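# Move wooden block from bench onto cart floor

## Task

Lift the wooden block from the bench and lay it flat on the cart's floor at the handle end, next to the profiles. The drop flap must stay open, and anything already in place must still be in place at the finish. At the end both grippers must be empty, released and withdrawn away from the cart, and the robot must be upright (not fallen, not tilted) and in contact with nothing.

## Robot and tools

ROBOT. A Rainbow Robotics RB-Y1: a two-wheel differential base with two rear casters (0.58 m wide, 0.10 m ahead of the drive axle and 0.57 m behind it, sweeping a 0.58 m radius circle when it spins in place), a folding torso (squat, shift, pitch, yaw), a head with head_camera, and left and right 7-joint arms, each with a parallel gripper and a wrist camera (left_wrist_camera, right_wrist_camera) whose case juts sideways and can collide.

FRAMES. The base frame has its origin on the floor between the drive wheels, x forward, y to the left, z up, all in metres. The left_hand and right_hand lines give the point between the finger pads (0.03 m back from the tips) in this frame; the fingers point along the hand's -z and close along its x. The chest line is a spine point, also in the base frame. base_odometry is the base pose relative to where it began, from wheel counting only, so slipping and bumps corrupt it; heading in rad, positive is left.

move TOOL. One call carries one action. Allowed combinations: base and/or joints (optionally with min_time_s or contact_limits); target alone or with min_time_s; or contact_limits alone. No action means it just reports state and pictures.
- base: a single velocity command, not a pose: {x_m_s, turn_rad_s, for_s}. x_m_s is forward speed (negative backs up), 0.005 to 1.5 m/s in magnitude or 0; turn_rad_s is left-positive turning rate, 0.02 to 1.509 rad/s in magnitude or 0; for_s 0.1 to 5 s. Omitted speeds are 0. No sideways motion. Distance covered is roughly speed times for_s (acceleration 0.4 m/s², turning 0.5 rad/s²); the base coasts to a stop afterwards. It does not halt at obstacles.
- joints: absolute targets keyed by joint name, radians for joints and metres of pad opening for left_gripper_m/right_gripper_m (0 to 0.1). Ranges: torso_squat_rad 0 to 1.2 (bigger lowers chest), torso_shift_rad -0.3 to 0.6 (positive pushes hips forward), torso_pitch_rad -0.2 to 1.4 (positive leans forward), torso_yaw_rad -1.5 to 1.5 (positive left; raise both arms sideways at least 0.2 rad first). Combined torso limits: squat+shift<=1.52; squat-shift+pitch<=1.57; shift+0.5pitch-0.4squat<=0.7; shift+0.3pitch-0.5squat<=0.39. Shoulder pitch ±2.356 (negative swings forward/up); left_shoulder_roll_rad 0 to 3.141 and right_shoulder_roll_rad -3.141 to 0 (away from the body); shoulder yaw ±2.094; elbow -2.617 to 0.01 (negative bends); forearm roll ±3.141; wrist pitch -1.57 to 1.919; hand roll ±2.705; head_pan_rad ±0.523 (positive left); head_tilt_rad -0.35 to 1.57 (positive looks down). Unnamed joints keep their previous targets.
- target: an absolute pose for one hand: side ("left" or "right"), x, y, z in metres in the base frame (-3 to 3), quat_wxyz in the same form the hand lines print. It is solved once to joint angles, so the hand travels along an arc; split long moves into short steps. Status says reached (within 10 mm and 2 degrees), short (with the error), or refused (with reason).
- min_time_s: 0.1 to 8 s, the minimum duration for arm, head and torso motions in this action.
- contact_limits: gripper current caps in mA, 200 to 672.5, keyed left_gripper_m/right_gripper_m; persists until changed; lower means gentler grip.
- cameras: list of head_camera, left_wrist_camera, right_wrist_camera or "all"; [] for none.
- blocking: true/omitted returns when everything rests; false returns within about 0.5 s while motion continues. A target cannot be sent while another move runs.
To grip, command an opening at least 0.005 m narrower than the object; off_target or done are both fine then.

OTHER TOOLS. wait(seconds 0 to 10, cameras) lets time pass and returns state, early if pending moves finish. stop(cameras) brakes everything still moving; braked parts report stopped. zoom_image(camera, region [x0,y0,x1,y1] in pixels, at most 504 by 504) enlarges part of that camera's newest image (head 896x504, wrists 644x364). read_manual returns licence text only. finished_scene(scene) closes the current scene, given its number; make no further calls after it.

RESULTS. move is done or the worst status among motions. Watch for: off_target (came to rest short, may still push), time_out, contact_stop (torso hit something or cannot lift), limit_stop_at_own_body_* (self-collision guard), not_followed / joint command not followed (arm check withheld targets), torque_fault, limit_stop_at_motor_heat. An unrequested stop or a refusal cancels the rest of that reply's move/wait/finished_scene calls. motor_effort shows wheel load (at rest normally under 30); lidar_m lists 12 sector distances starting straight ahead and going counter-clockwise, at 0.23 m height. wheel_motors_off=1 means the wheels are disabled for about 2 s after stalling. Wrist force/torque and joint torque lines are uncalibrated, offset readings including hand and load weight.

CAUTIONS. Never let the arms collide or press on each other, including grippers and camera cases; keep some outward shoulder roll when both reach forward. Avoid contact torque reaching joint limits (elbow 33.8 N m, wrist joints 23.5, shoulders 65.8), which freezes the robot for 10 s. Avoid long stretched holds that overheat motors. Do not drive into furniture fast, bend or rise quickly with arms outstretched or loaded, or stop hard while leaning forward: the robot can tip. Place the block gently, do not drop it or release it while moving, do not knock parts far, and finish with grippers open, hands withdrawn, and the robot touching nothing.

Each tool is called after ">>>" by a JSON object that holds its "fn" and its "kwargs".

## Session

>>> {"fn": "move", "kwargs": {}}

Scene clock: 0.00 s.
Joint torques (N m): no reading
External joint torques (N m): no reading
Motor temperatures (°C): left_arm=[31 28 32 36 35 33 38] | right_arm=[34 31 32 30 36 36 34]
Wrist force (N): no reading
Wrist torque (N m): no reading
Wrist force, peak (N): no reading
base_odometry: x=+0.000 y=+0.000 heading=+0.000
lidar_m: 0.65 0.68 1.56 4.82 1.63 1.14 1.08 1.13 1.47 3.50 0.97 0.70
base_status: not commanded
joint_positions: torso_squat_rad=+0.350 torso_shift_rad=+0.000 torso_pitch_rad=+0.000 torso_yaw_rad=+0.000 left_shoulder_pitch_rad=+0.049 left_shoulder_roll_rad=+0.015 left_shoulder_yaw_rad=+0.041 left_elbow_rad=-0.149 left_forearm_roll_rad=+0.010 left_wrist_pitch_rad=-0.019 left_hand_roll_rad=+0.045 left_gripper_m=+0.099 right_shoulder_pitch_rad=-0.033 right_shoulder_roll_rad=-0.038 right_shoulder_yaw_rad=+0.024 right_elbow_rad=-0.125 right_forearm_roll_rad=-0.047 right_wrist_pitch_rad=+0.032 right_hand_roll_rad=-0.022 right_gripper_m=+0.099 head_pan_rad=+0.000 head_tilt_rad=+0.400
joint_status: not commanded
wheel_motors_off: 0
motor_effort: left_wheel=+0 right_wheel=+0
chest: x=-0.2280 y=+0.0001 z=+1.2475 quat_wxyz=(+1.000, +0.000, +0.000, +0.000) (m; base frame)
left_hand: x=-0.1861 y=+0.2354 z=+0.5638 quat_wxyz=(+0.997, +0.009, -0.062, +0.055) (m; base frame)
right_hand: x=-0.1506 y=-0.2464 z=+0.5666 quat_wxyz=(+0.998, -0.015, -0.063, -0.016) (m; base frame)
pictures: head_camera, left_wrist_camera, right_wrist_camera

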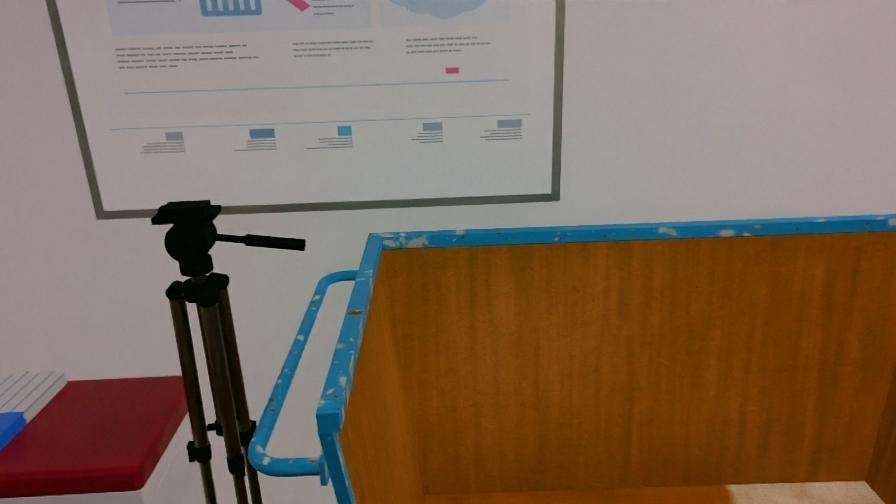

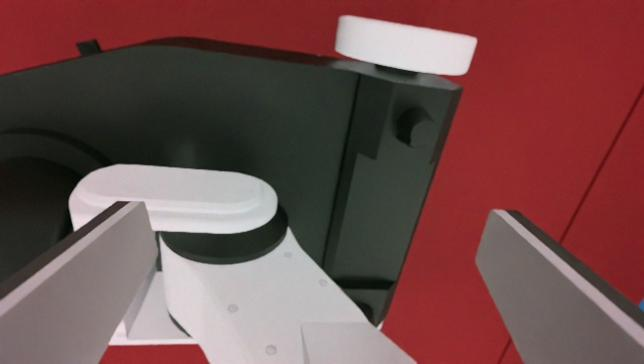

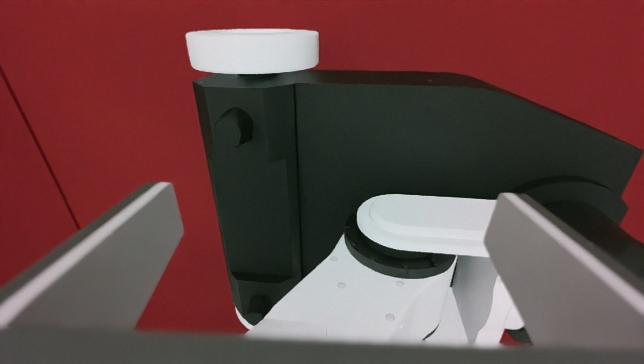

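>>> {"fn": "move", "kwargs": {"joints": {"head_tilt_rad":0.85}, "cameras": ["head_camera"]}}

>>> {"fn": "move", "kwargs": {"joints": {"head_tilt_rad":0.75,"head_pan_rad":0.52}, "cameras": ["head_camera"]}}

>>> {"fn": "move", "kwargs": {"joints": {"head_tilt_rad":0.75,"head_pan_rad":-0.52}, "cameras": ["head_camera"]}}

Scene clock: 2.53 s.
Joint torques (N m): left_arm=[-1 -0.47 0.75 0.05 -0.06 -0.69 -0.06] | right_arm=[-2.26 -1.26 -0.58 0 -0.07 -0.26 -0.04]
External joint torques (N m): left_arm=[-0.37 -1.13 0.71 0.03 -0.06 -0.34 -0.06] | right_arm=[0 0.24 -0.53 0.31 -0.11 0.03 -0.04]
Wrist force (N): left_arm=[0.1 1.2 -7.1] | right_arm=[-2.1 0.7 -5.1]
Wrist torque (N m): left_arm=[-0.30 0.14 0.07] | right_arm=[-0.03 -0.12 -0.07]
Wrist force, peak (N): left_arm=[-0.2 1.9 -8.4] | right_arm=[-2.1 1.2 -5.5]
move: done
base_odometry: x=+0.000 y=+0.000 heading=+0.000
lidar_m: 0.65 0.67 1.56 4.83 1.62 1.13 1.08 1.11 1.48 3.51 0.98 0.69
base_status: not commanded
joint_positions: torso_squat_rad=+0.350 torso_shift_rad=+0.000 torso_pitch_rad=+0.000 torso_yaw_rad=+0.000 left_shoulder_pitch_rad=+0.049 left_shoulder_roll_rad=+0.015 left_shoulder_yaw_rad=+0.041 left_elbow_rad=-0.149 left_forearm_roll_rad=+0.010 left_wrist_pitch_rad=-0.019 left_hand_roll_rad=+0.045 left_gripper_m=+0.099 right_shoulder_pitch_rad=-0.033 right_shoulder_roll_rad=-0.038 right_shoulder_yaw_rad=+0.024 right_elbow_rad=-0.125 right_forearm_roll_rad=-0.047 right_wrist_pitch_rad=+0.032 right_hand_roll_rad=-0.022 right_gripper_m=+0.099 head_pan_rad=+0.000 head_tilt_rad=+0.850
joint_status: all done
wheel_motors_off: 0
motor_effort: left_wheel=+0(1) right_wheel=+0(2)
chest: x=-0.2280 y=+0.0001 z=+1.2475 quat_wxyz=(+1.000, +0.000, +0.000, +0.000) (m; base frame)
left_hand: x=-0.1861 y=+0.2354 z=+0.5638 quat_wxyz=(+0.997, +0.009, -0.062, +0.055) (m; base frame)
right_hand: x=-0.1506 y=-0.2464 z=+0.5666 quat_wxyz=(+0.998, -0.015, -0.063, -0.016) (m; base frame)
pictures: head_camera
camera_calibration:
head_camera: T_world_to_cam=[[-0.00598885, -0.999504, -0.0309109, 0.0427237], [-0.712307, 0.0259593, -0.701388, 0.920231], [0.701843, 0.0178175, -0.712109, 1.12053], [0, 0, 0, 1]] pos_world=[-0.130693, -0.00115112, 1.4447]

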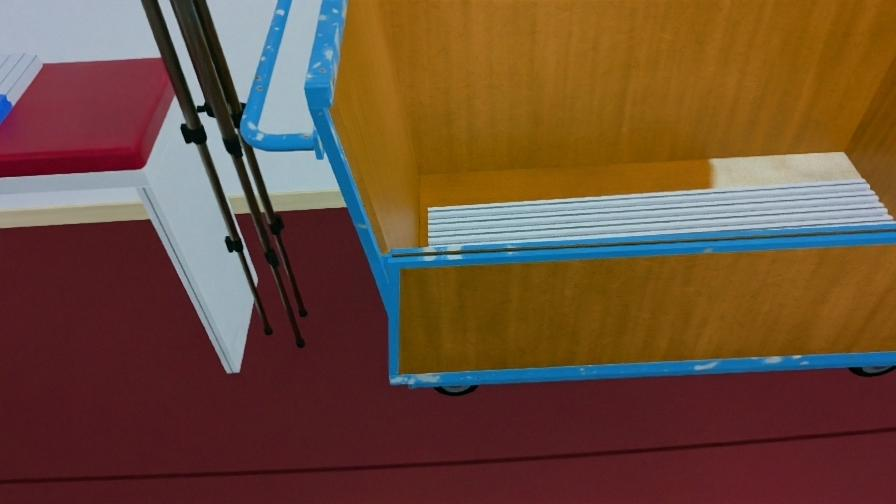

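Scene clock: 3.53 s.
Joint torques (N m): left_arm=[-0.65 -0.32 0.79 0.05 -0.08 -0.63 0.05] | right_arm=[-2.22 -0.92 -0.66 -0.21 -0.12 -0.2 -0.01]
External joint torques (N m): left_arm=[-0.02 -0.98 0.75 0.03 -0.09 -0.27 0.05] | right_arm=[0.04 0.57 -0.62 0.1 -0.16 0.09 -0.01]
Wrist force (N): left_arm=[0.3 1.4 -7.2] | right_arm=[-1.5 1.1 -5.0]
Wrist torque (N m): left_arm=[-0.28 0.12 0.08] | right_arm=[-0.09 -0.02 -0.08]
Wrist force, peak (N): left_arm=[-0.2 1.4 -8.4] | right_arm=[-1.6 1.5 -5.6]
move: done
base_odometry: x=+0.000 y=+0.000 heading=+0.000
lidar_m: 0.65 0.68 1.56 4.83 1.61 1.14 1.07 1.13 1.49 3.52 0.99 0.69
base_status: not commanded
joint_positions: torso_squat_rad=+0.350 torso_shift_rad=+0.000 torso_pitch_rad=+0.000 torso_yaw_rad=+0.000 left_shoulder_pitch_rad=+0.049 left_shoulder_roll_rad=+0.015 left_shoulder_yaw_rad=+0.041 left_elbow_rad=-0.149 left_forearm_roll_rad=+0.010 left_wrist_pitch_rad=-0.019 left_hand_roll_rad=+0.045 left_gripper_m=+0.099 right_shoulder_pitch_rad=-0.033 right_shoulder_roll_rad=-0.038 right_shoulder_yaw_rad=+0.024 right_elbow_rad=-0.125 right_forearm_roll_rad=-0.047 right_wrist_pitch_rad=+0.032 right_hand_roll_rad=-0.022 right_gripper_m=+0.099 head_pan_rad=+0.520 head_tilt_rad=+0.750
joint_status: all done
wheel_motors_off: 0
motor_effort: left_wheel=+1(1) right_wheel=-1(2)
chest: x=-0.2280 y=+0.0001 z=+1.2475 quat_wxyz=(+1.000, +0.000, +0.000, +0.000) (m; base frame)
left_hand: x=-0.1861 y=+0.2354 z=+0.5638 quat_wxyz=(+0.997, +0.009, -0.062, +0.055) (m; base frame)
right_hand: x=-0.1506 y=-0.2464 z=+0.5666 quat_wxyz=(+0.998, -0.015, -0.063, -0.016) (m; base frame)
pictures: head_camera
camera_calibration:
head_camera: T_world_to_cam=[[0.49413, -0.868821, -0.0313873, 0.146358], [-0.567293, -0.294862, -0.768918, 1.04785], [0.658797, 0.397752, -0.638577, 1.00522], [0, 0, 0, 1]] pos_world=[-0.140114, 0.0363043, 1.45221]

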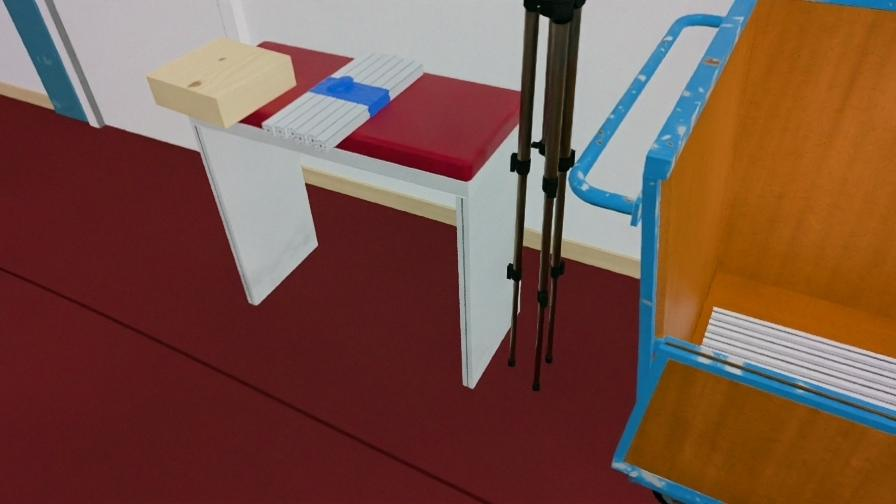

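Scene clock: 4.90 s.
Joint torques (N m): left_arm=[-0.67 -0.2 1 0.13 -0.13 -0.61 -0.01] | right_arm=[-2.17 -1.01 -0.63 -0.23 -0.06 -0.22 -0.06]
External joint torques (N m): left_arm=[-0.04 -0.86 0.95 0.12 -0.13 -0.26 -0.01] | right_arm=[0.09 0.48 -0.58 0.08 -0.1 0.07 -0.06]
Wrist force (N): left_arm=[0.0 1.2 -7.3] | right_arm=[-1.7 0.9 -5.1]
Wrist torque (N m): left_arm=[-0.26 0.17 0.10] | right_arm=[-0.08 -0.06 -0.08]
Wrist force, peak (N): left_arm=[0.3 1.8 -8.5] | right_arm=[-2.0 1.0 -5.6]
move: done
base_odometry: x=+0.000 y=+0.000 heading=+0.000
lidar_m: 0.65 0.67 1.55 4.83 1.64 1.14 1.08 1.11 1.48 3.51 0.99 0.69
base_status: not commanded
joint_positions: torso_squat_rad=+0.350 torso_shift_rad=+0.000 torso_pitch_rad=+0.000 torso_yaw_rad=+0.000 left_shoulder_pitch_rad=+0.049 left_shoulder_roll_rad=+0.015 left_shoulder_yaw_rad=+0.041 left_elbow_rad=-0.149 left_forearm_roll_rad=+0.010 left_wrist_pitch_rad=-0.019 left_hand_roll_rad=+0.045 left_gripper_m=+0.099 right_shoulder_pitch_rad=-0.033 right_shoulder_roll_rad=-0.038 right_shoulder_yaw_rad=+0.024 right_elbow_rad=-0.125 right_forearm_roll_rad=-0.047 right_wrist_pitch_rad=+0.032 right_hand_roll_rad=-0.022 right_gripper_m=+0.099 head_pan_rad=-0.520 head_tilt_rad=+0.750
joint_status: all done
wheel_motors_off: 0
motor_effort: left_wheel=+0(1) right_wheel=+0(2)
chest: x=-0.2280 y=+0.0001 z=+1.2475 quat_wxyz=(+1.000, +0.000, +0.000, +0.000) (m; base frame)
left_hand: x=-0.1861 y=+0.2354 z=+0.5638 quat_wxyz=(+0.997, +0.009, -0.062, +0.055) (m; base frame)
right_hand: x=-0.1506 y=-0.2464 z=+0.5666 quat_wxyz=(+0.998, -0.015, -0.063, -0.016) (m; base frame)
pictures: head_camera
camera_calibration:
head_camera: T_world_to_cam=[[-0.499147, -0.865949, -0.0313793, -0.0582701], [-0.541357, 0.339914, -0.769019, 1.05324], [0.676598, -0.366867, -0.638455, 1.0088], [0, 0, 0, 1]] pos_world=[-0.141457, -0.0383757, 1.45221]

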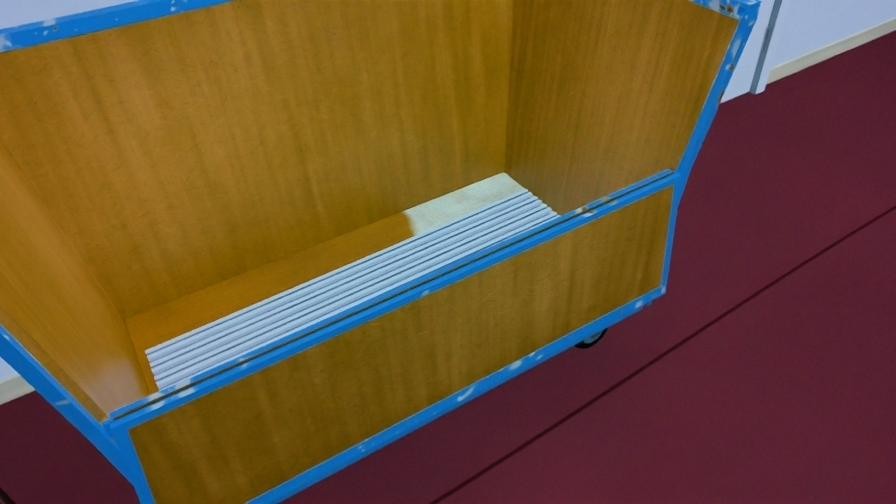

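>>> {"fn": "move", "kwargs": {"joints": {"head_tilt_rad":0.85,"head_pan_rad":0,"torso_squat_rad":0.02}, "cameras": ["head_camera"]}}

>>> {"fn": "move", "kwargs": {"joints": {"head_tilt_rad":0.6,"torso_squat_rad":0.9}, "cameras": ["head_camera"]}}

Scene clock: 14.00 s.
Joint torques (N m): left_arm=[-1.1 -0.31 0.95 0.09 -0.09 -0.71 -0.07] | right_arm=[-2.22 -0.9 -0.23 0.12 -0.14 -0.26 -0.01]
External joint torques (N m): left_arm=[-0.48 -0.97 0.91 0.07 -0.09 -0.35 -0.06] | right_arm=[0.04 0.59 -0.18 0.43 -0.17 0.03 -0.01]
Wrist force (N): left_arm=[-0.7 1.3 -7.3] | right_arm=[-1.2 0.9 -5.0]
Wrist torque (N m): left_arm=[-0.29 0.05 0.11] | right_arm=[-0.09 0.00 -0.10]
Wrist force, peak (N): left_arm=[-0.5 1.3 -8.5] | right_arm=[-1.8 1.2 -5.5]
move: done
base_odometry: x=+0.000 y=+0.000 heading=+0.000
lidar_m: 0.65 0.67 1.56 4.83 1.62 1.13 1.08 1.12 1.48 3.52 0.98 0.69
base_status: not commanded
joint_positions: torso_squat_rad=+0.020 torso_shift_rad=+0.000 torso_pitch_rad=+0.000 torso_yaw_rad=+0.000 left_shoulder_pitch_rad=+0.049 left_shoulder_roll_rad=+0.015 left_shoulder_yaw_rad=+0.041 left_elbow_rad=-0.149 left_forearm_roll_rad=+0.010 left_wrist_pitch_rad=-0.019 left_hand_roll_rad=+0.045 left_gripper_m=+0.099 right_shoulder_pitch_rad=-0.033 right_shoulder_roll_rad=-0.038 right_shoulder_yaw_rad=+0.024 right_elbow_rad=-0.125 right_forearm_roll_rad=-0.047 right_wrist_pitch_rad=+0.032 right_hand_roll_rad=-0.022 right_gripper_m=+0.099 head_pan_rad=+0.000 head_tilt_rad=+0.850
joint_status: all done
wheel_motors_off: 0
motor_effort: left_wheel=+0(1) right_wheel=+0(2)
chest: x=-0.2279 y=+0.0001 z=+1.2898 quat_wxyz=(+1.000, +0.000, +0.000, +0.000) (m; base frame)
left_hand: x=-0.1862 y=+0.2354 z=+0.6061 quat_wxyz=(+0.997, +0.009, -0.062, +0.055) (m; base frame)
right_hand: x=-0.1506 y=-0.2464 z=+0.6089 quat_wxyz=(+0.998, -0.015, -0.062, -0.016) (m; base frame)
pictures: head_camera
camera_calibration:
head_camera: T_world_to_cam=[[-0.00599111, -0.999504, -0.0309138, 0.0440358], [-0.712357, 0.0259616, -0.701337, 0.949888], [0.701791, 0.0178199, -0.71216, 1.15065], [0, 0, 0, 1]] pos_world=[-0.130593, -0.00115112, 1.487]

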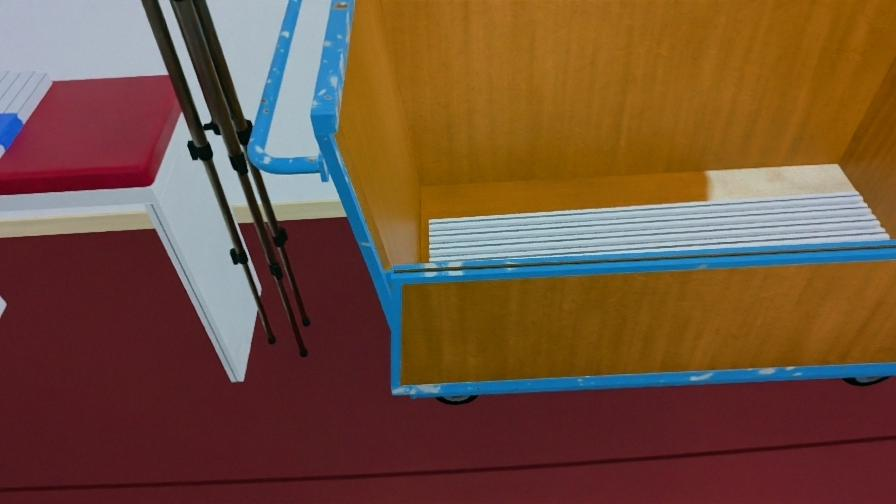

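Scene clock: 17.80 s.
Joint torques (N m): left_arm=[-1.27 -0.15 0.77 -0.09 -0.09 -0.63 -0.01] | right_arm=[-1.84 -0.91 -0.54 -0.12 -0.08 -0.14 -0.04]
External joint torques (N m): left_arm=[-0.64 -0.81 0.73 -0.11 -0.09 -0.28 0] | right_arm=[0.41 0.58 -0.49 0.19 -0.11 0.15 -0.05]
Wrist force (N): left_arm=[0.2 1.5 -7.7] | right_arm=[-1.9 1.0 -5.1]
Wrist torque (N m): left_arm=[-0.32 0.15 0.06] | right_arm=[-0.06 -0.07 -0.08]
Wrist force, peak (N): left_arm=[-0.5 0.8 -8.5] | right_arm=[-2.2 1.5 -5.3]
move: done
base_odometry: x=+0.000 y=+0.000 heading=+0.000
lidar_m: 0.64 0.69 1.56 4.83 1.63 1.13 1.07 1.12 1.48 3.51 0.97 0.68
base_status: not commanded
joint_positions: torso_squat_rad=+0.900 torso_shift_rad=+0.000 torso_pitch_rad=+0.000 torso_yaw_rad=+0.000 left_shoulder_pitch_rad=+0.049 left_shoulder_roll_rad=+0.015 left_shoulder_yaw_rad=+0.041 left_elbow_rad=-0.149 left_forearm_roll_rad=+0.010 left_wrist_pitch_rad=-0.019 left_hand_roll_rad=+0.045 left_gripper_m=+0.099 right_shoulder_pitch_rad=-0.033 right_shoulder_roll_rad=-0.038 right_shoulder_yaw_rad=+0.024 right_elbow_rad=-0.125 right_forearm_roll_rad=-0.047 right_wrist_pitch_rad=+0.032 right_hand_roll_rad=-0.022 right_gripper_m=+0.099 head_pan_rad=+0.000 head_tilt_rad=+0.600
joint_status: all done
wheel_motors_off: 0
motor_effort: left_wheel=+1(2) right_wheel=+0(2)
chest: x=-0.2281 y=+0.0001 z=+1.0251 quat_wxyz=(+1.000, +0.000, +0.000, +0.000) (m; base frame)
left_hand: x=-0.1861 y=+0.2354 z=+0.3414 quat_wxyz=(+0.997, +0.009, -0.062, +0.055) (m; base frame)
right_hand: x=-0.1505 y=-0.2464 z=+0.3442 quat_wxyz=(+0.998, -0.015, -0.063, -0.016) (m; base frame)
pictures: head_camera
camera_calibration:
head_camera: T_world_to_cam=[[0.00185056, -0.999504, -0.0314331, 0.0380014], [-0.516498, 0.0259605, -0.855895, 0.993716], [0.856286, 0.017819, -0.516194, 0.754047], [0, 0, 0, 1]] pos_world=[-0.132498, -0.00125112, 1.24094]

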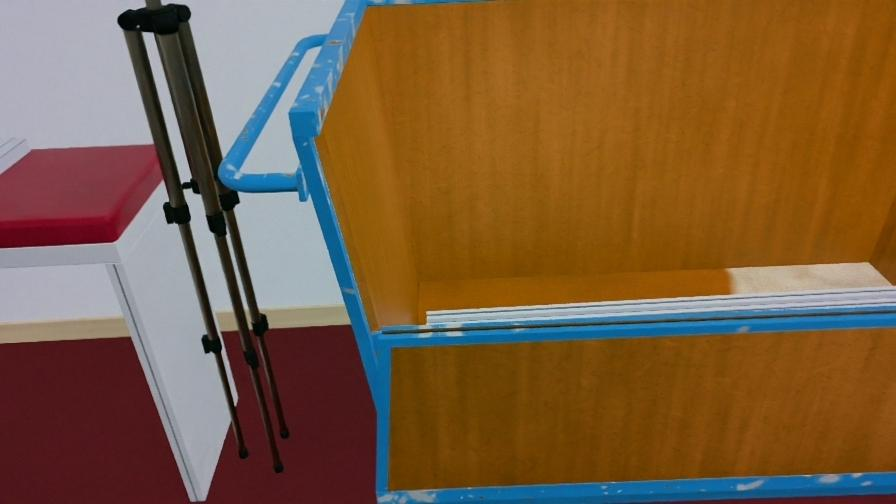

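>>> {"fn": "move", "kwargs": {"joints": {"head_tilt_rad":0.7,"torso_squat_rad":0.35}, "base": {"turn_rad_s":0.6,"for_s":2.6}, "cameras": ["head_camera"]}}

>>> {"fn": "move", "kwargs": {"base": {"x_m_s":0.4,"for_s":3.0}}}

>>> {"fn": "move", "kwargs": {"base": {"turn_rad_s":-0.6,"for_s":2.6}, "cameras": ["head_camera"]}}

Scene clock: 34.43 s.
Joint torques (N m): left_arm=[-1.03 -0.08 0.97 0.05 -0.05 -0.61 0.05] | right_arm=[-2.18 -0.82 -0.52 0.08 -0.02 -0.1 -0.18]
External joint torques (N m): left_arm=[-0.4 -0.74 0.93 0.03 -0.05 -0.25 0.06] | right_arm=[0.07 0.67 -0.47 0.39 -0.06 0.19 -0.18]
Wrist force (N): left_arm=[-0.6 1.1 -7.6] | right_arm=[-1.4 0.7 -4.4]
Wrist torque (N m): left_arm=[-0.27 0.04 0.11] | right_arm=[-0.05 -0.02 -0.08]
Wrist force, peak (N): left_arm=[0.4 1.1 -8.6] | right_arm=[-1.7 1.3 -5.5]
move: done
base_odometry: x=+0.000 y=+0.000 heading=+1.559
lidar_m: 4.80 1.63 1.14 1.07 1.11 1.46 3.47 0.99 0.71 0.67 0.69 1.56
base_status: done (sent for 2.6 of 2.6 s)
joint_positions: torso_squat_rad=+0.350 torso_shift_rad=+0.000 torso_pitch_rad=+0.000 torso_yaw_rad=+0.000 left_shoulder_pitch_rad=+0.049 left_shoulder_roll_rad=+0.015 left_shoulder_yaw_rad=+0.041 left_elbow_rad=-0.149 left_forearm_roll_rad=+0.010 left_wrist_pitch_rad=-0.019 left_hand_roll_rad=+0.045 left_gripper_m=+0.099 right_shoulder_pitch_rad=-0.033 right_shoulder_roll_rad=-0.038 right_shoulder_yaw_rad=+0.024 right_elbow_rad=-0.125 right_forearm_roll_rad=-0.047 right_wrist_pitch_rad=+0.032 right_hand_roll_rad=-0.022 right_gripper_m=+0.099 head_pan_rad=+0.000 head_tilt_rad=+0.700
joint_status: all done
wheel_motors_off: 0
motor_effort: left_wheel=+7(38) right_wheel=+20(41)
chest: x=-0.2280 y=+0.0001 z=+1.2475 quat_wxyz=(+1.000, +0.000, +0.000, +0.000) (m; base frame)
left_hand: x=-0.1862 y=+0.2354 z=+0.5638 quat_wxyz=(+0.997, +0.009, -0.062, +0.055) (m; base frame)
right_hand: x=-0.1506 y=-0.2464 z=+0.5666 quat_wxyz=(+0.998, -0.015, -0.062, -0.016) (m; base frame)
pictures: head_camera
camera_calibration:
head_camera: T_world_to_cam=[[-0.00136597, -0.999502, -0.0315409, 0.0444917], [-0.599561, 0.0260616, -0.799904, 1.08602], [0.800328, 0.017818, -0.599298, 0.97748], [0, 0, 0, 1]] pos_world=[-0.131105, -0.00125082, 1.45592]

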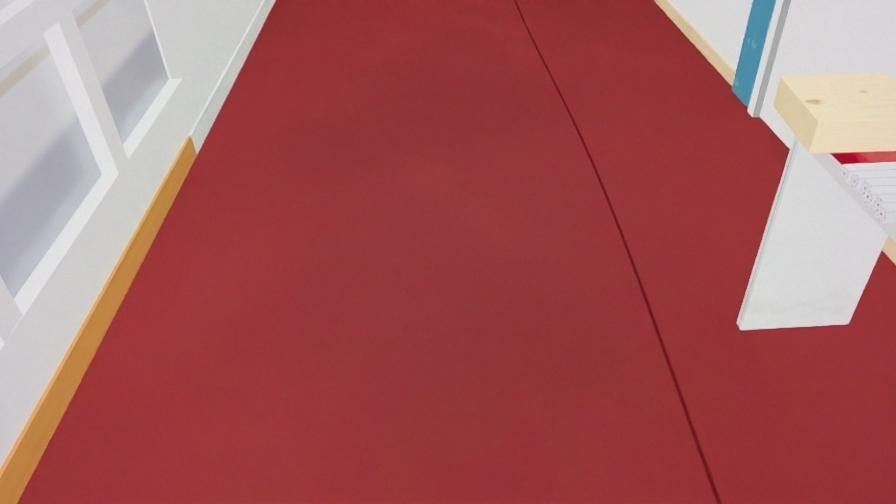

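Scene clock: 38.80 s.
Joint torques (N m): left_arm=[-0.32 0.06 0.91 0.11 -0.15 -0.65 -0.05] | right_arm=[-1.77 -1.19 -0.84 0.16 -0.13 -0.25 -0.05]
External joint torques (N m): left_arm=[0.3 -0.6 0.87 0.1 -0.16 -0.29 -0.04] | right_arm=[0.48 0.31 -0.79 0.47 -0.16 0.04 -0.06]
Wrist force (N): left_arm=[0.1 1.4 -8.2] | right_arm=[-1.9 0.7 -4.8]
Wrist torque (N m): left_arm=[-0.35 0.16 0.10] | right_arm=[-0.05 -0.09 -0.08]
Wrist force, peak (N): left_arm=[-0.2 1.0 -8.3] | right_arm=[-2.3 1.4 -5.4]
move: done
base_odometry: x=+0.013 y=+1.200 heading=+1.561
lidar_m: 4.43 1.72 1.20 1.14 1.17 1.54 3.75 1.23 1.02 0.83 1.45 1.90
base_status: done (sent for 3 of 3 s)
joint_positions: torso_squat_rad=+0.350 torso_shift_rad=+0.000 torso_pitch_rad=+0.000 torso_yaw_rad=+0.000 left_shoulder_pitch_rad=+0.049 left_shoulder_roll_rad=+0.015 left_shoulder_yaw_rad=+0.041 left_elbow_rad=-0.149 left_forearm_roll_rad=+0.010 left_wrist_pitch_rad=-0.019 left_hand_roll_rad=+0.045 left_gripper_m=+0.099 right_shoulder_pitch_rad=-0.033 right_shoulder_roll_rad=-0.038 right_shoulder_yaw_rad=+0.024 right_elbow_rad=-0.125 right_forearm_roll_rad=-0.047 right_wrist_pitch_rad=+0.032 right_hand_roll_rad=-0.022 right_gripper_m=+0.099 head_pan_rad=+0.000 head_tilt_rad=+0.700
joint_status: not commanded
wheel_motors_off: 0
motor_effort: left_wheel=+18(47) right_wheel=-16(48)
chest: x=-0.2279 y=+0.0001 z=+1.2475 quat_wxyz=(+1.000, +0.000, +0.000, +0.000) (m; base frame)
left_hand: x=-0.1861 y=+0.2354 z=+0.5639 quat_wxyz=(+0.997, +0.009, -0.062, +0.055) (m; base frame)
right_hand: x=-0.1505 y=-0.2464 z=+0.5666 quat_wxyz=(+0.998, -0.015, -0.062, -0.016) (m; base frame)
pictures: none

Scene clock: 42.93 s.
Joint torques (N m): left_arm=[-0.66 -0.14 0.78 0.24 -0.06 -0.63 -0.1] | right_arm=[-2.06 -0.86 -0.31 0.23 -0.1 -0.23 0.01]
External joint torques (N m): left_arm=[-0.04 -0.8 0.74 0.23 -0.06 -0.28 -0.09] | right_arm=[0.19 0.63 -0.26 0.54 -0.13 0.06 0]
Wrist force (N): left_arm=[-0.1 1.3 -6.8] | right_arm=[-1.5 0.9 -4.9]
Wrist torque (N m): left_arm=[-0.29 0.10 0.09] | right_arm=[-0.08 -0.03 -0.09]
Wrist force, peak (N): left_arm=[0.1 2.1 -8.5] | right_arm=[-1.7 1.0 -5.5]
move: done
base_odometry: x=+0.012 y=+1.200 heading=+0.002
lidar_m: 0.81 1.47 1.88 4.42 1.71 1.20 1.14 1.19 1.56 3.73 1.22 1.01
base_status: done (sent for 2.6 of 2.6 s)
joint_positions: torso_squat_rad=+0.350 torso_shift_rad=+0.000 torso_pitch_rad=+0.000 torso_yaw_rad=+0.000 left_shoulder_pitch_rad=+0.049 left_shoulder_roll_rad=+0.015 left_shoulder_yaw_rad=+0.041 left_elbow_rad=-0.149 left_forearm_roll_rad=+0.010 left_wrist_pitch_rad=-0.019 left_hand_roll_rad=+0.045 left_gripper_m=+0.099 right_shoulder_pitch_rad=-0.033 right_shoulder_roll_rad=-0.038 right_shoulder_yaw_rad=+0.024 right_elbow_rad=-0.125 right_forearm_roll_rad=-0.047 right_wrist_pitch_rad=+0.032 right_hand_roll_rad=-0.022 right_gripper_m=+0.099 head_pan_rad=+0.000 head_tilt_rad=+0.700
joint_status: not commanded
wheel_motors_off: 0
motor_effort: left_wheel=+22(49) right_wheel=+4(51)
chest: x=-0.2280 y=+0.0001 z=+1.2475 quat_wxyz=(+1.000, +0.000, +0.000, +0.000) (m; base frame)
left_hand: x=-0.1861 y=+0.2354 z=+0.5639 quat_wxyz=(+0.997, +0.009, -0.062, +0.055) (m; base frame)
right_hand: x=-0.1505 y=-0.2464 z=+0.5666 quat_wxyz=(+0.998, -0.015, -0.063, -0.016) (m; base frame)
pictures: head_camera
camera_calibration:
head_camera: T_world_to_cam=[[-0.00136597, -0.999502, -0.0315409, 0.0444917], [-0.599561, 0.0260616, -0.799904, 1.08602], [0.800328, 0.017818, -0.599298, 0.97748], [0, 0, 0, 1]] pos_world=[-0.131105, -0.00125082, 1.45592]

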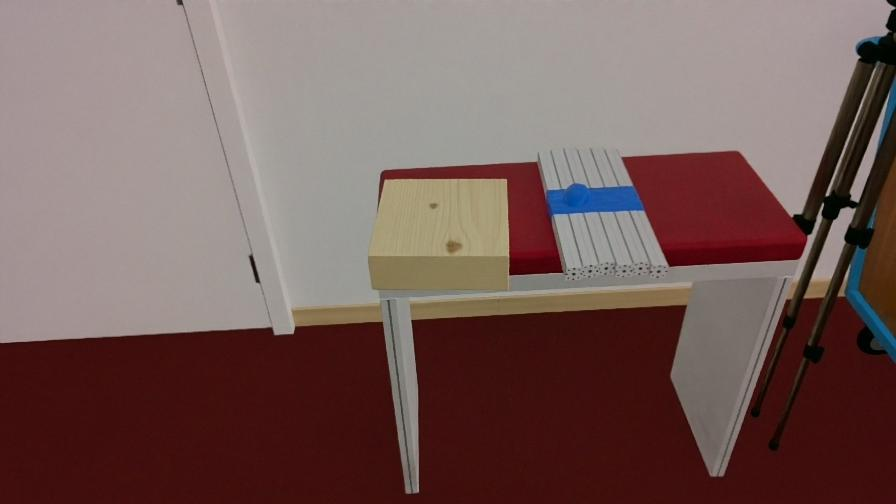

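>>> {"fn": "move", "kwargs": {"joints": {"head_tilt_rad":0.6,"torso_squat_rad":0.8,"head_pan_rad":0}, "cameras": ["head_camera"]}}

>>> {"fn": "move", "kwargs": {"target": {"side":"right","x":0.38,"y":-0.15,"z":0.80,"quat_wxyz":[0.7071,0,-0.7071,0]}, "min_time_s": 3, "cameras": ["head_camera","right_wrist_camera"]}}

Scene clock: 55.40 s.
Joint torques (N m): left_arm=[-0.84 -0.26 0.8 0.16 0.02 -0.63 -0.06] | right_arm=[-1.84 -1.1 -0.83 0.05 -0.01 -0.24 -0.07]
External joint torques (N m): left_arm=[-0.21 -0.92 0.76 0.14 0.01 -0.28 -0.06] | right_arm=[0.42 0.4 -0.78 0.36 -0.05 0.05 -0.07]
Wrist force (N): left_arm=[0.0 1.1 -7.2] | right_arm=[-1.8 1.1 -4.9]
Wrist torque (N m): left_arm=[-0.29 0.16 0.08] | right_arm=[-0.10 -0.04 -0.08]
Wrist force, peak (N): left_arm=[0.7 1.5 -8.4] | right_arm=[-2.1 1.2 -5.6]
move: done
base_odometry: x=+0.012 y=+1.200 heading=+0.001
lidar_m: 0.81 1.45 1.89 4.42 1.71 1.19 1.14 1.19 1.55 3.73 1.21 1.00
base_status: not commanded
joint_positions: torso_squat_rad=+0.800 torso_shift_rad=+0.000 torso_pitch_rad=+0.000 torso_yaw_rad=+0.000 left_shoulder_pitch_rad=+0.049 left_shoulder_roll_rad=+0.015 left_shoulder_yaw_rad=+0.041 left_elbow_rad=-0.149 left_forearm_roll_rad=+0.010 left_wrist_pitch_rad=-0.019 left_hand_roll_rad=+0.045 left_gripper_m=+0.099 right_shoulder_pitch_rad=-0.033 right_shoulder_roll_rad=-0.038 right_shoulder_yaw_rad=+0.024 right_elbow_rad=-0.125 right_forearm_roll_rad=-0.047 right_wrist_pitch_rad=+0.032 right_hand_roll_rad=-0.022 right_gripper_m=+0.099 head_pan_rad=+0.000 head_tilt_rad=+0.600
joint_status: all done
wheel_motors_off: 0
motor_effort: left_wheel=+22(23) right_wheel=+4(6)
chest: x=-0.2281 y=+0.0001 z=+1.0776 quat_wxyz=(+1.000, +0.000, +0.000, +0.000) (m; base frame)
left_hand: x=-0.1861 y=+0.2354 z=+0.3940 quat_wxyz=(+0.997, +0.009, -0.062, +0.055) (m; base frame)
right_hand: x=-0.1505 y=-0.2464 z=+0.3968 quat_wxyz=(+0.998, -0.015, -0.063, -0.016) (m; base frame)
pictures: head_camera
camera_calibration:
head_camera: T_world_to_cam=[[0.00179763, -0.999502, -0.0315178, 0.0397577], [-0.5165, 0.0260603, -0.855891, 1.03873], [0.856285, 0.0178175, -0.516196, 0.7812], [0, 0, 0, 1]] pos_world=[-0.132498, -0.00125082, 1.29354]

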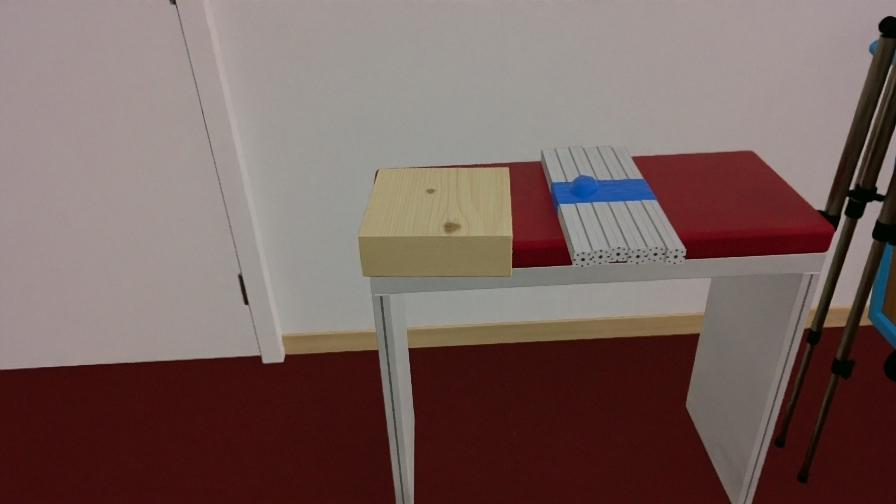

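Scene clock: 58.73 s.
Joint torques (N m): left_arm=[-0.8 0.01 0.95 0.15 -0.08 -0.64 0.02] | right_arm=[-20.02 0.54 1.02 -9.89 0.23 -1.93 0.32]
External joint torques (N m): left_arm=[-0.16 -0.65 0.91 0.14 -0.09 -0.28 0.02] | right_arm=[-2.31 1.94 1.28 -1.19 -0.37 -0.23 0.27]
Wrist force (N): left_arm=[-0.1 1.2 -7.8] | right_arm=[-7.5 0.5 1.0]
Wrist torque (N m): left_arm=[-0.29 0.13 0.09] | right_arm=[-0.14 -0.44 -0.15]
Wrist force, peak (N): left_arm=[-0.1 1.4 -8.3] | right_arm=[-7.6 1.0 0.8]
move: done
base_odometry: x=+0.012 y=+1.200 heading=+0.001
lidar_m: 0.81 1.46 1.92 4.43 1.71 1.20 1.13 1.19 1.56 3.72 1.21 1.00
base_status: not commanded
joint_positions: torso_squat_rad=+0.800 torso_shift_rad=+0.000 torso_pitch_rad=+0.000 torso_yaw_rad=+0.000 left_shoulder_pitch_rad=+0.049 left_shoulder_roll_rad=+0.015 left_shoulder_yaw_rad=+0.041 left_elbow_rad=-0.149 left_forearm_roll_rad=+0.010 left_wrist_pitch_rad=-0.019 left_hand_roll_rad=+0.045 left_gripper_m=+0.099 right_shoulder_pitch_rad=-0.545 right_shoulder_roll_rad=+0.000 right_shoulder_yaw_rad=+0.109 right_elbow_rad=-0.648 right_forearm_roll_rad=-0.622 right_wrist_pitch_rad=-0.472 right_hand_roll_rad=+0.464 right_gripper_m=+0.099 head_pan_rad=+0.000 head_tilt_rad=+0.600
joint_status: all done
wheel_motors_off: 0
motor_effort: left_wheel=+22(23) right_wheel=+4(6)
chest: x=-0.2281 y=+0.0001 z=+1.0776 quat_wxyz=(+1.000, +0.000, +0.000, +0.000) (m; base frame)
left_hand: x=-0.1861 y=+0.2354 z=+0.3940 quat_wxyz=(+0.997, +0.009, -0.062, +0.055) (m; base frame)
right_hand: x=+0.3793 y=-0.1504 z=+0.7999 quat_wxyz=(+0.707, +0.002, -0.707, +0.001) (m; base frame)
right_hand_status: reached (checked arc, planned for 3.0 s): 1 mm and 0.3 deg off.
pictures: head_camera, right_wrist_camera
camera_calibration:
head_camera: T_world_to_cam=[[0.00185056, -0.999504, -0.0314331, 0.0396548], [-0.516498, 0.0259605, -0.855895, 1.03874], [0.856286, 0.017819, -0.516194, 0.781199], [0, 0, 0, 1]] pos_world=[-0.132498, -0.00125112, 1.29354]
right_wrist_camera: T_world_to_cam=[[0.0266044, -0.0284435, -0.999241, 0.783656], [-0.51042, 0.859083, -0.0380436, 0.380243], [0.859514, 0.511045, 0.0083372, -0.183643], [0, 0, 0, 1]] pos_world=[0.331078, -0.210521, 0.799058]

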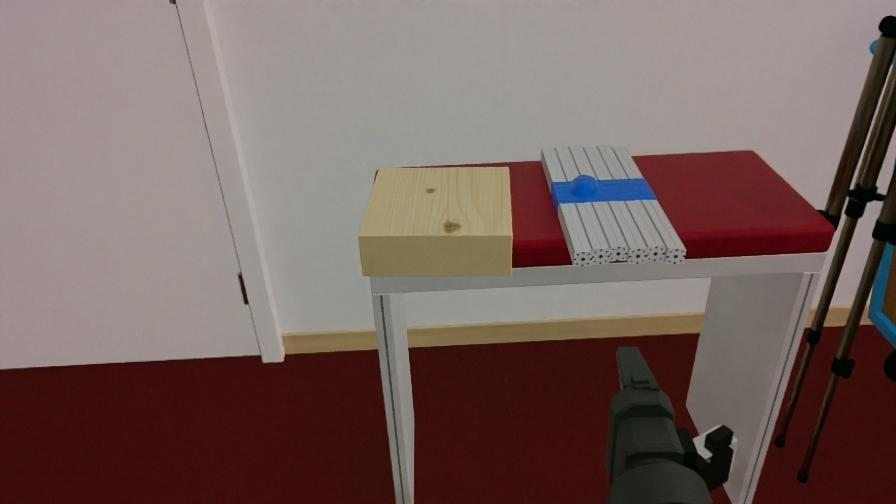

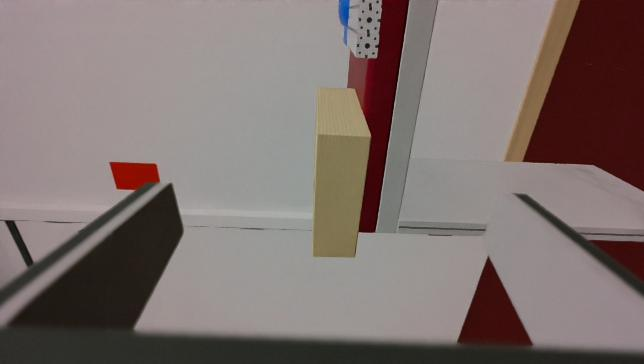

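>>> {"fn": "zoom_image", "kwargs": {"camera": "right_wrist_camera", "region": [260, 60, 440, 280]}}

>>> {"fn": "zoom_image", "kwargs": {"camera": "head_camera", "region": [340, 140, 580, 300]}}

Scaled by 2.291 from the camera's 644x364 image, which has a finer 1265x715 frame.

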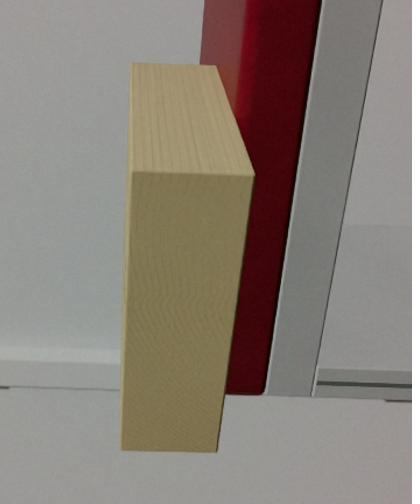

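Scaled by 2.100 from the camera's 896x504 image, which has a finer 1280x720 frame.

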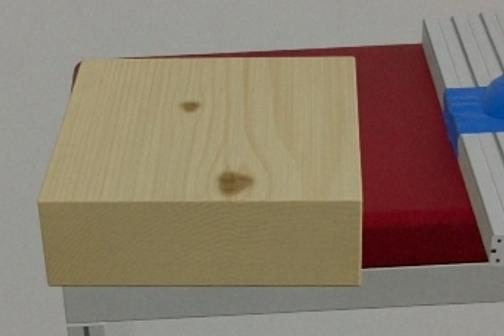

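>>> {"fn": "move", "kwargs": {"target": {"side":"right","x":0.42,"y":0.037,"z":0.772,"quat_wxyz":[0.7071,0,-0.7071,0]}, "min_time_s": 2}}

>>> {"fn": "move", "kwargs": {"base": {"x_m_s":0.15,"for_s":1.6}, "cameras": ["head_camera","right_wrist_camera"]}}

Scene clock: 69.70 s.
Joint torques (N m): left_arm=[-0.38 0.04 0.51 0.17 -0.07 -0.61 -0.03] | right_arm=[-23 -2.25 -1.94 1.99 0.48 -1.03 0.06]
External joint torques (N m): left_arm=[0.25 -0.62 0.47 0.15 -0.07 -0.25 -0.02] | right_arm=[-1.37 1.42 0.72 0.79 -0.05 0.04 0.02]
Wrist force (N): left_arm=[0.4 1.2 -7.7] | right_arm=[-6.8 0.1 -1.2]
Wrist torque (N m): left_arm=[-0.31 0.20 0.09] | right_arm=[-0.09 -0.36 -0.13]
Wrist force, peak (N): left_arm=[0.5 1.2 -8.8] | right_arm=[-8.2 0.9 1.2]
move: short
base_odometry: x=+0.012 y=+1.200 heading=+0.001
lidar_m: 0.81 1.45 1.91 4.43 1.71 1.20 1.13 1.18 1.56 3.72 1.20 1.01
base_status: not commanded
joint_positions: torso_squat_rad=+0.800 torso_shift_rad=+0.000 torso_pitch_rad=+0.000 torso_yaw_rad=+0.000 left_shoulder_pitch_rad=+0.049 left_shoulder_roll_rad=+0.015 left_shoulder_yaw_rad=+0.041 left_elbow_rad=-0.149 left_forearm_roll_rad=+0.010 left_wrist_pitch_rad=-0.019 left_hand_roll_rad=+0.045 left_gripper_m=+0.099 right_shoulder_pitch_rad=-1.128 right_shoulder_roll_rad=+0.000 right_shoulder_yaw_rad=+1.580 right_elbow_rad=-0.331 right_forearm_roll_rad=-2.652 right_wrist_pitch_rad=-0.272 right_hand_roll_rad=+0.864 right_gripper_m=+0.099 head_pan_rad=+0.000 head_tilt_rad=+0.600
joint_status: all done
wheel_motors_off: 0
motor_effort: left_wheel=+22(23) right_wheel=+3(5)
chest: x=-0.2281 y=+0.0001 z=+1.0776 quat_wxyz=(+1.000, +0.000, +0.000, +0.000) (m; base frame)
left_hand: x=-0.1861 y=+0.2354 z=+0.3940 quat_wxyz=(+0.997, +0.009, -0.062, +0.055) (m; base frame)
right_hand: x=+0.3934 y=+0.0260 z=+0.7878 quat_wxyz=(+0.829, +0.111, -0.537, +0.111) (m; base frame)
right_hand_status: short (checked arc, as near as the solve gets, planned for 2.0 s): 33 mm and 30.1 deg off.
pictures: none

Scene clock: 72.00 s.
Joint torques (N m): left_arm=[-0.55 -0.01 0.78 0.24 0.02 -0.58 -0.16] | right_arm=[-23.43 -2.59 -1.71 1.71 0.44 -1 0.04]
External joint torques (N m): left_arm=[0.07 -0.67 0.74 0.22 0.02 -0.23 -0.16] | right_arm=[-1.8 1.07 0.94 0.51 -0.09 0.07 -0.01]
Wrist force (N): left_arm=[0.0 1.6 -7.3] | right_arm=[-6.9 0.0 -1.3]
Wrist torque (N m): left_arm=[-0.35 0.16 0.06] | right_arm=[-0.08 -0.38 -0.13]
Wrist force, peak (N): left_arm=[0.3 0.9 -8.4] | right_arm=[-7.3 0.4 -1.5]
move: done
base_odometry: x=+0.253 y=+1.200 heading=+0.001
lidar_m: 0.57 0.57 1.58 3.83 2.06 1.47 1.38 1.43 1.90 1.73 1.00 0.81
base_status: done (sent for 1.6 of 1.6 s)
joint_positions: torso_squat_rad=+0.800 torso_shift_rad=+0.000 torso_pitch_rad=+0.000 torso_yaw_rad=+0.000 left_shoulder_pitch_rad=+0.049 left_shoulder_roll_rad=+0.015 left_shoulder_yaw_rad=+0.041 left_elbow_rad=-0.149 left_forearm_roll_rad=+0.010 left_wrist_pitch_rad=-0.019 left_hand_roll_rad=+0.045 left_gripper_m=+0.099 right_shoulder_pitch_rad=-1.128 right_shoulder_roll_rad=+0.000 right_shoulder_yaw_rad=+1.580 right_elbow_rad=-0.331 right_forearm_roll_rad=-2.652 right_wrist_pitch_rad=-0.272 right_hand_roll_rad=+0.864 right_gripper_m=+0.099 head_pan_rad=+0.000 head_tilt_rad=+0.600
joint_status: not commanded
wheel_motors_off: 0
motor_effort: left_wheel=-8(49) right_wheel=+10(42)
chest: x=-0.2279 y=+0.0001 z=+1.0776 quat_wxyz=(+1.000, +0.000, +0.000, +0.000) (m; base frame)
left_hand: x=-0.1861 y=+0.2354 z=+0.3940 quat_wxyz=(+0.997, +0.009, -0.062, +0.055) (m; base frame)
right_hand: x=+0.3934 y=+0.0261 z=+0.7876 quat_wxyz=(+0.829, +0.111, -0.536, +0.111) (m; base frame)
pictures: head_camera, right_wrist_camera
camera_calibration:
head_camera: T_world_to_cam=[[0.00178646, -0.999502, -0.0315188, 0.039757], [-0.516809, 0.0260605, -0.855704, 1.0386], [0.856099, 0.0178179, -0.516504, 0.781319], [0, 0, 0, 1]] pos_world=[-0.132198, -0.00125082, 1.29355]
right_wrist_camera: T_world_to_cam=[[-0.367844, -0.0843123, -0.926057, 0.875066], [-0.715264, 0.662038, 0.223839, 0.114885], [0.594213, 0.744713, -0.303832, 0.0583042], [0, 0, 0, 1]] pos_world=[0.369416, -0.0456996, 0.80236]

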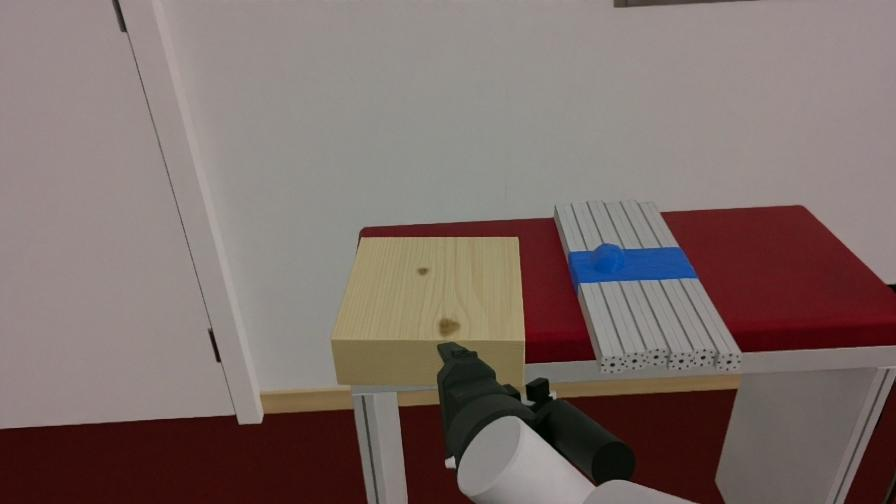

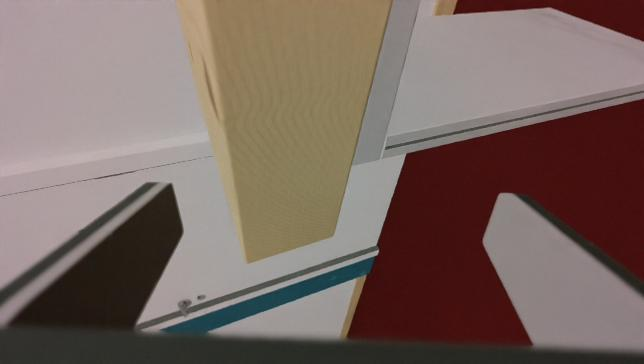

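>>> {"fn": "move", "kwargs": {"base": {"x_m_s":-0.2,"for_s":1.0}}}

>>> {"fn": "move", "kwargs": {"base": {"turn_rad_s":-0.5,"for_s":1.0}, "joints": {"right_shoulder_pitch_rad":-0.545,"right_shoulder_roll_rad":0,"right_shoulder_yaw_rad":0.109,"right_elbow_rad":-0.648,"right_forearm_roll_rad":-0.622,"right_wrist_pitch_rad":-0.472,"right_hand_roll_rad":0.464}, "min_time_s": 3}}

>>> {"fn": "move", "kwargs": {"base": {"x_m_s":-0.3,"for_s":1.4}}}

>>> {"fn": "move", "kwargs": {"base": {"turn_rad_s":0.5,"for_s":1.0}, "cameras": ["head_camera","right_wrist_camera"]}}

Scene clock: 78.17 s.
Joint torques (N m): left_arm=[-1.09 -0.32 0.61 0.14 -0.08 -0.57 0] | right_arm=[-23.2 -2.25 -2.04 1.69 0.54 -1.02 0.06]
External joint torques (N m): left_arm=[-0.46 -0.98 0.57 0.13 -0.09 -0.21 0.01] | right_arm=[-1.56 1.42 0.62 0.49 0.01 0.05 0.02]
Wrist force (N): left_arm=[0.1 1.1 -7.0] | right_arm=[-7.0 0.1 -0.9]
Wrist torque (N m): left_arm=[-0.28 0.13 0.09] | right_arm=[-0.07 -0.41 -0.14]
Wrist force, peak (N): left_arm=[0.3 1.3 -8.5] | right_arm=[-7.4 -0.1 -1.7]
move: done
base_odometry: x=+0.053 y=+1.200 heading=+0.000
lidar_m: 0.76 1.41 1.85 4.43 1.76 1.24 1.17 1.22 1.63 3.86 1.19 0.98
base_status: done (sent for 1 of 1 s)
joint_positions: torso_squat_rad=+0.800 torso_shift_rad=+0.000 torso_pitch_rad=+0.000 torso_yaw_rad=+0.000 left_shoulder_pitch_rad=+0.049 left_shoulder_roll_rad=+0.015 left_shoulder_yaw_rad=+0.041 left_elbow_rad=-0.149 left_forearm_roll_rad=+0.010 left_wrist_pitch_rad=-0.019 left_hand_roll_rad=+0.045 left_gripper_m=+0.099 right_shoulder_pitch_rad=-1.128 right_shoulder_roll_rad=+0.000 right_shoulder_yaw_rad=+1.580 right_elbow_rad=-0.331 right_forearm_roll_rad=-2.652 right_wrist_pitch_rad=-0.272 right_hand_roll_rad=+0.864 right_gripper_m=+0.099 head_pan_rad=+0.000 head_tilt_rad=+0.600
joint_status: not commanded
wheel_motors_off: 0
motor_effort: left_wheel=-19(31) right_wheel=+3(40)
chest: x=-0.2280 y=+0.0001 z=+1.0776 quat_wxyz=(+1.000, +0.000, +0.000, +0.000) (m; base frame)
left_hand: x=-0.1862 y=+0.2354 z=+0.3940 quat_wxyz=(+0.997, +0.009, -0.062, +0.055) (m; base frame)
right_hand: x=+0.3934 y=+0.0261 z=+0.7877 quat_wxyz=(+0.829, +0.111, -0.537, +0.111) (m; base frame)
pictures: none

Scene clock: 81.47 s.
Joint torques (N m): left_arm=[-1.1 -0.05 1 0.15 -0.09 -0.51 -0.07] | right_arm=[-17.16 -0.75 -2.15 -10.27 0.58 -1.93 -0.24]
External joint torques (N m): left_arm=[-0.48 -0.71 0.96 0.13 -0.1 -0.16 -0.06] | right_arm=[0.55 0.63 -1.89 -1.57 -0.03 -0.23 -0.29]
Wrist force (N): left_arm=[0.2 1.5 -7.7] | right_arm=[-6.8 0.4 0.7]
Wrist torque (N m): left_arm=[-0.30 0.18 0.09] | right_arm=[-0.10 -0.38 0.06]
Wrist force, peak (N): left_arm=[0.3 1.0 -8.6] | right_arm=[-8.1 0.7 0.9]
move: done
base_odometry: x=+0.052 y=+1.200 heading=-0.500
lidar_m: 0.97 0.78 1.43 1.89 4.43 1.74 1.26 1.19 1.23 1.64 4.07 1.19
base_status: done (sent for 1 of 1 s)
joint_positions: torso_squat_rad=+0.800 torso_shift_rad=+0.000 torso_pitch_rad=+0.000 torso_yaw_rad=+0.000 left_shoulder_pitch_rad=+0.049 left_shoulder_roll_rad=+0.015 left_shoulder_yaw_rad=+0.041 left_elbow_rad=-0.149 left_forearm_roll_rad=+0.010 left_wrist_pitch_rad=-0.019 left_hand_roll_rad=+0.045 left_gripper_m=+0.099 right_shoulder_pitch_rad=-0.545 right_shoulder_roll_rad=+0.000 right_shoulder_yaw_rad=+0.109 right_elbow_rad=-0.648 right_forearm_roll_rad=-0.622 right_wrist_pitch_rad=-0.472 right_hand_roll_rad=+0.464 right_gripper_m=+0.099 head_pan_rad=+0.000 head_tilt_rad=+0.600
joint_status: all done
wheel_motors_off: 0
motor_effort: left_wheel=+17(50) right_wheel=+4(29)
chest: x=-0.2280 y=+0.0001 z=+1.0776 quat_wxyz=(+1.000, +0.000, +0.000, +0.000) (m; base frame)
left_hand: x=-0.1862 y=+0.2354 z=+0.3940 quat_wxyz=(+0.997, +0.009, -0.062, +0.055) (m; base frame)
right_hand: x=+0.3792 y=-0.1500 z=+0.7998 quat_wxyz=(+0.707, +0.002, -0.707, +0.001) (m; base frame)
pictures: none

Scene clock: 83.97 s.
Joint torques (N m): left_arm=[-1.11 -0.27 0.73 -0.03 -0.1 -0.71 -0.02] | right_arm=[-18.69 -0.55 -2.08 -9.89 0.69 -1.97 -0.19]
External joint torques (N m): left_arm=[-0.49 -0.93 0.69 -0.04 -0.1 -0.36 -0.02] | right_arm=[-0.99 0.83 -1.83 -1.19 0.08 -0.27 -0.24]
Wrist force (N): left_arm=[-0.3 1.0 -7.7] | right_arm=[-6.9 0.7 1.0]
Wrist torque (N m): left_arm=[-0.28 0.11 0.06] | right_arm=[-0.16 -0.35 0.02]
Wrist force, peak (N): left_arm=[0.6 1.6 -8.4] | right_arm=[-8.2 0.7 1.0]
move: done
base_odometry: x=-0.316 y=+1.401 heading=-0.501
lidar_m: 1.39 1.13 1.77 2.39 3.73 1.21 0.88 0.83 0.87 1.14 2.82 1.56
base_status: done (sent for 1.4 of 1.4 s)
joint_positions: torso_squat_rad=+0.800 torso_shift_rad=+0.000 torso_pitch_rad=+0.000 torso_yaw_rad=+0.000 left_shoulder_pitch_rad=+0.049 left_shoulder_roll_rad=+0.015 left_shoulder_yaw_rad=+0.041 left_elbow_rad=-0.149 left_forearm_roll_rad=+0.010 left_wrist_pitch_rad=-0.019 left_hand_roll_rad=+0.045 left_gripper_m=+0.099 right_shoulder_pitch_rad=-0.545 right_shoulder_roll_rad=+0.000 right_shoulder_yaw_rad=+0.109 right_elbow_rad=-0.648 right_forearm_roll_rad=-0.622 right_wrist_pitch_rad=-0.472 right_hand_roll_rad=+0.464 right_gripper_m=+0.099 head_pan_rad=+0.000 head_tilt_rad=+0.600
joint_status: not commanded
wheel_motors_off: 0
motor_effort: left_wheel=-19(40) right_wheel=+20(38)
chest: x=-0.2281 y=+0.0001 z=+1.0776 quat_wxyz=(+1.000, +0.000, +0.000, +0.000) (m; base frame)
left_hand: x=-0.1862 y=+0.2354 z=+0.3940 quat_wxyz=(+0.997, +0.009, -0.062, +0.055) (m; base frame)
right_hand: x=+0.3791 y=-0.1501 z=+0.7998 quat_wxyz=(+0.707, +0.002, -0.707, +0.001) (m; base frame)
pictures: none

Scene clock: 86.30 s.
Joint torques (N m): left_arm=[-1.2 -0.08 0.58 0.1 -0.09 -0.56 -0.12] | right_arm=[-17.75 -0.53 -2.15 -9.79 0.57 -1.97 -0.13]
External joint torques (N m): left_arm=[-0.58 -0.74 0.54 0.08 -0.1 -0.21 -0.11] | right_arm=[-0.05 0.85 -1.9 -1.09 -0.03 -0.27 -0.18]
Wrist force (N): left_arm=[-0.2 1.4 -6.7] | right_arm=[-7.2 1.1 1.1]
Wrist torque (N m): left_arm=[-0.37 0.10 0.04] | right_arm=[-0.20 -0.39 0.07]
Wrist force, peak (N): left_arm=[-0.3 1.2 -8.5] | right_arm=[-8.1 0.5 1.2]
move: done
base_odometry: x=-0.316 y=+1.401 heading=-0.002
lidar_m: 1.12 1.77 2.35 4.12 1.24 0.87 0.83 0.86 1.13 2.67 1.58 1.39
base_status: done (sent for 1 of 1 s)
joint_positions: torso_squat_rad=+0.800 torso_shift_rad=+0.000 torso_pitch_rad=+0.000 torso_yaw_rad=+0.000 left_shoulder_pitch_rad=+0.049 left_shoulder_roll_rad=+0.015 left_shoulder_yaw_rad=+0.041 left_elbow_rad=-0.149 left_forearm_roll_rad=+0.010 left_wrist_pitch_rad=-0.019 left_hand_roll_rad=+0.045 left_gripper_m=+0.099 right_shoulder_pitch_rad=-0.545 right_shoulder_roll_rad=+0.000 right_shoulder_yaw_rad=+0.109 right_elbow_rad=-0.648 right_forearm_roll_rad=-0.622 right_wrist_pitch_rad=-0.472 right_hand_roll_rad=+0.464 right_gripper_m=+0.099 head_pan_rad=+0.000 head_tilt_rad=+0.600
joint_status: not commanded
wheel_motors_off: 0
motor_effort: left_wheel=+1(43) right_wheel=+22(49)
chest: x=-0.2280 y=+0.0001 z=+1.0776 quat_wxyz=(+1.000, +0.000, +0.000, +0.000) (m; base frame)
left_hand: x=-0.1862 y=+0.2354 z=+0.3940 quat_wxyz=(+0.997, +0.009, -0.062, +0.055) (m; base frame)
right_hand: x=+0.3791 y=-0.1501 z=+0.7998 quat_wxyz=(+0.707, +0.002, -0.707, +0.001) (m; base frame)
pictures: head_camera, right_wrist_camera
camera_calibration:
head_camera: T_world_to_cam=[[0.00179385, -0.999502, -0.0315192, 0.0397588], [-0.516618, 0.026061, -0.855819, 1.03867], [0.856214, 0.0178186, -0.516314, 0.781258], [0, 0, 0, 1]] pos_world=[-0.132398, -0.00125082, 1.29355]
right_wrist_camera: T_world_to_cam=[[0.0265879, -0.0279853, -0.999255, 0.783677], [-0.51081, 0.858869, -0.0376451, 0.379779], [0.859282, 0.51143, 0.0085404, -0.183665], [0, 0, 0, 1]] pos_world=[0.330979, -0.210317, 0.798958]

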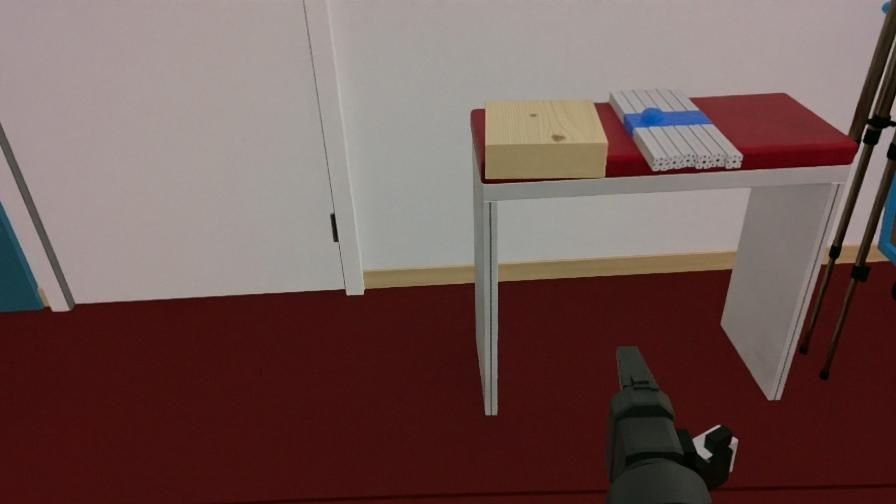

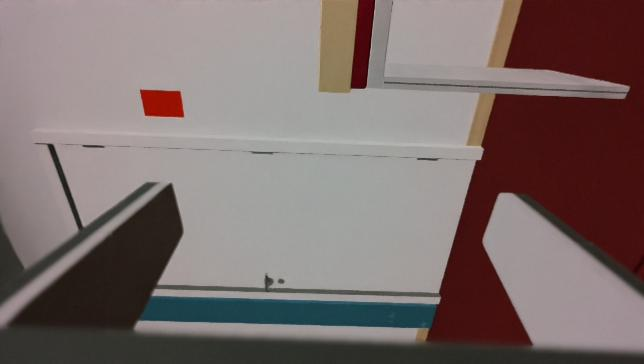

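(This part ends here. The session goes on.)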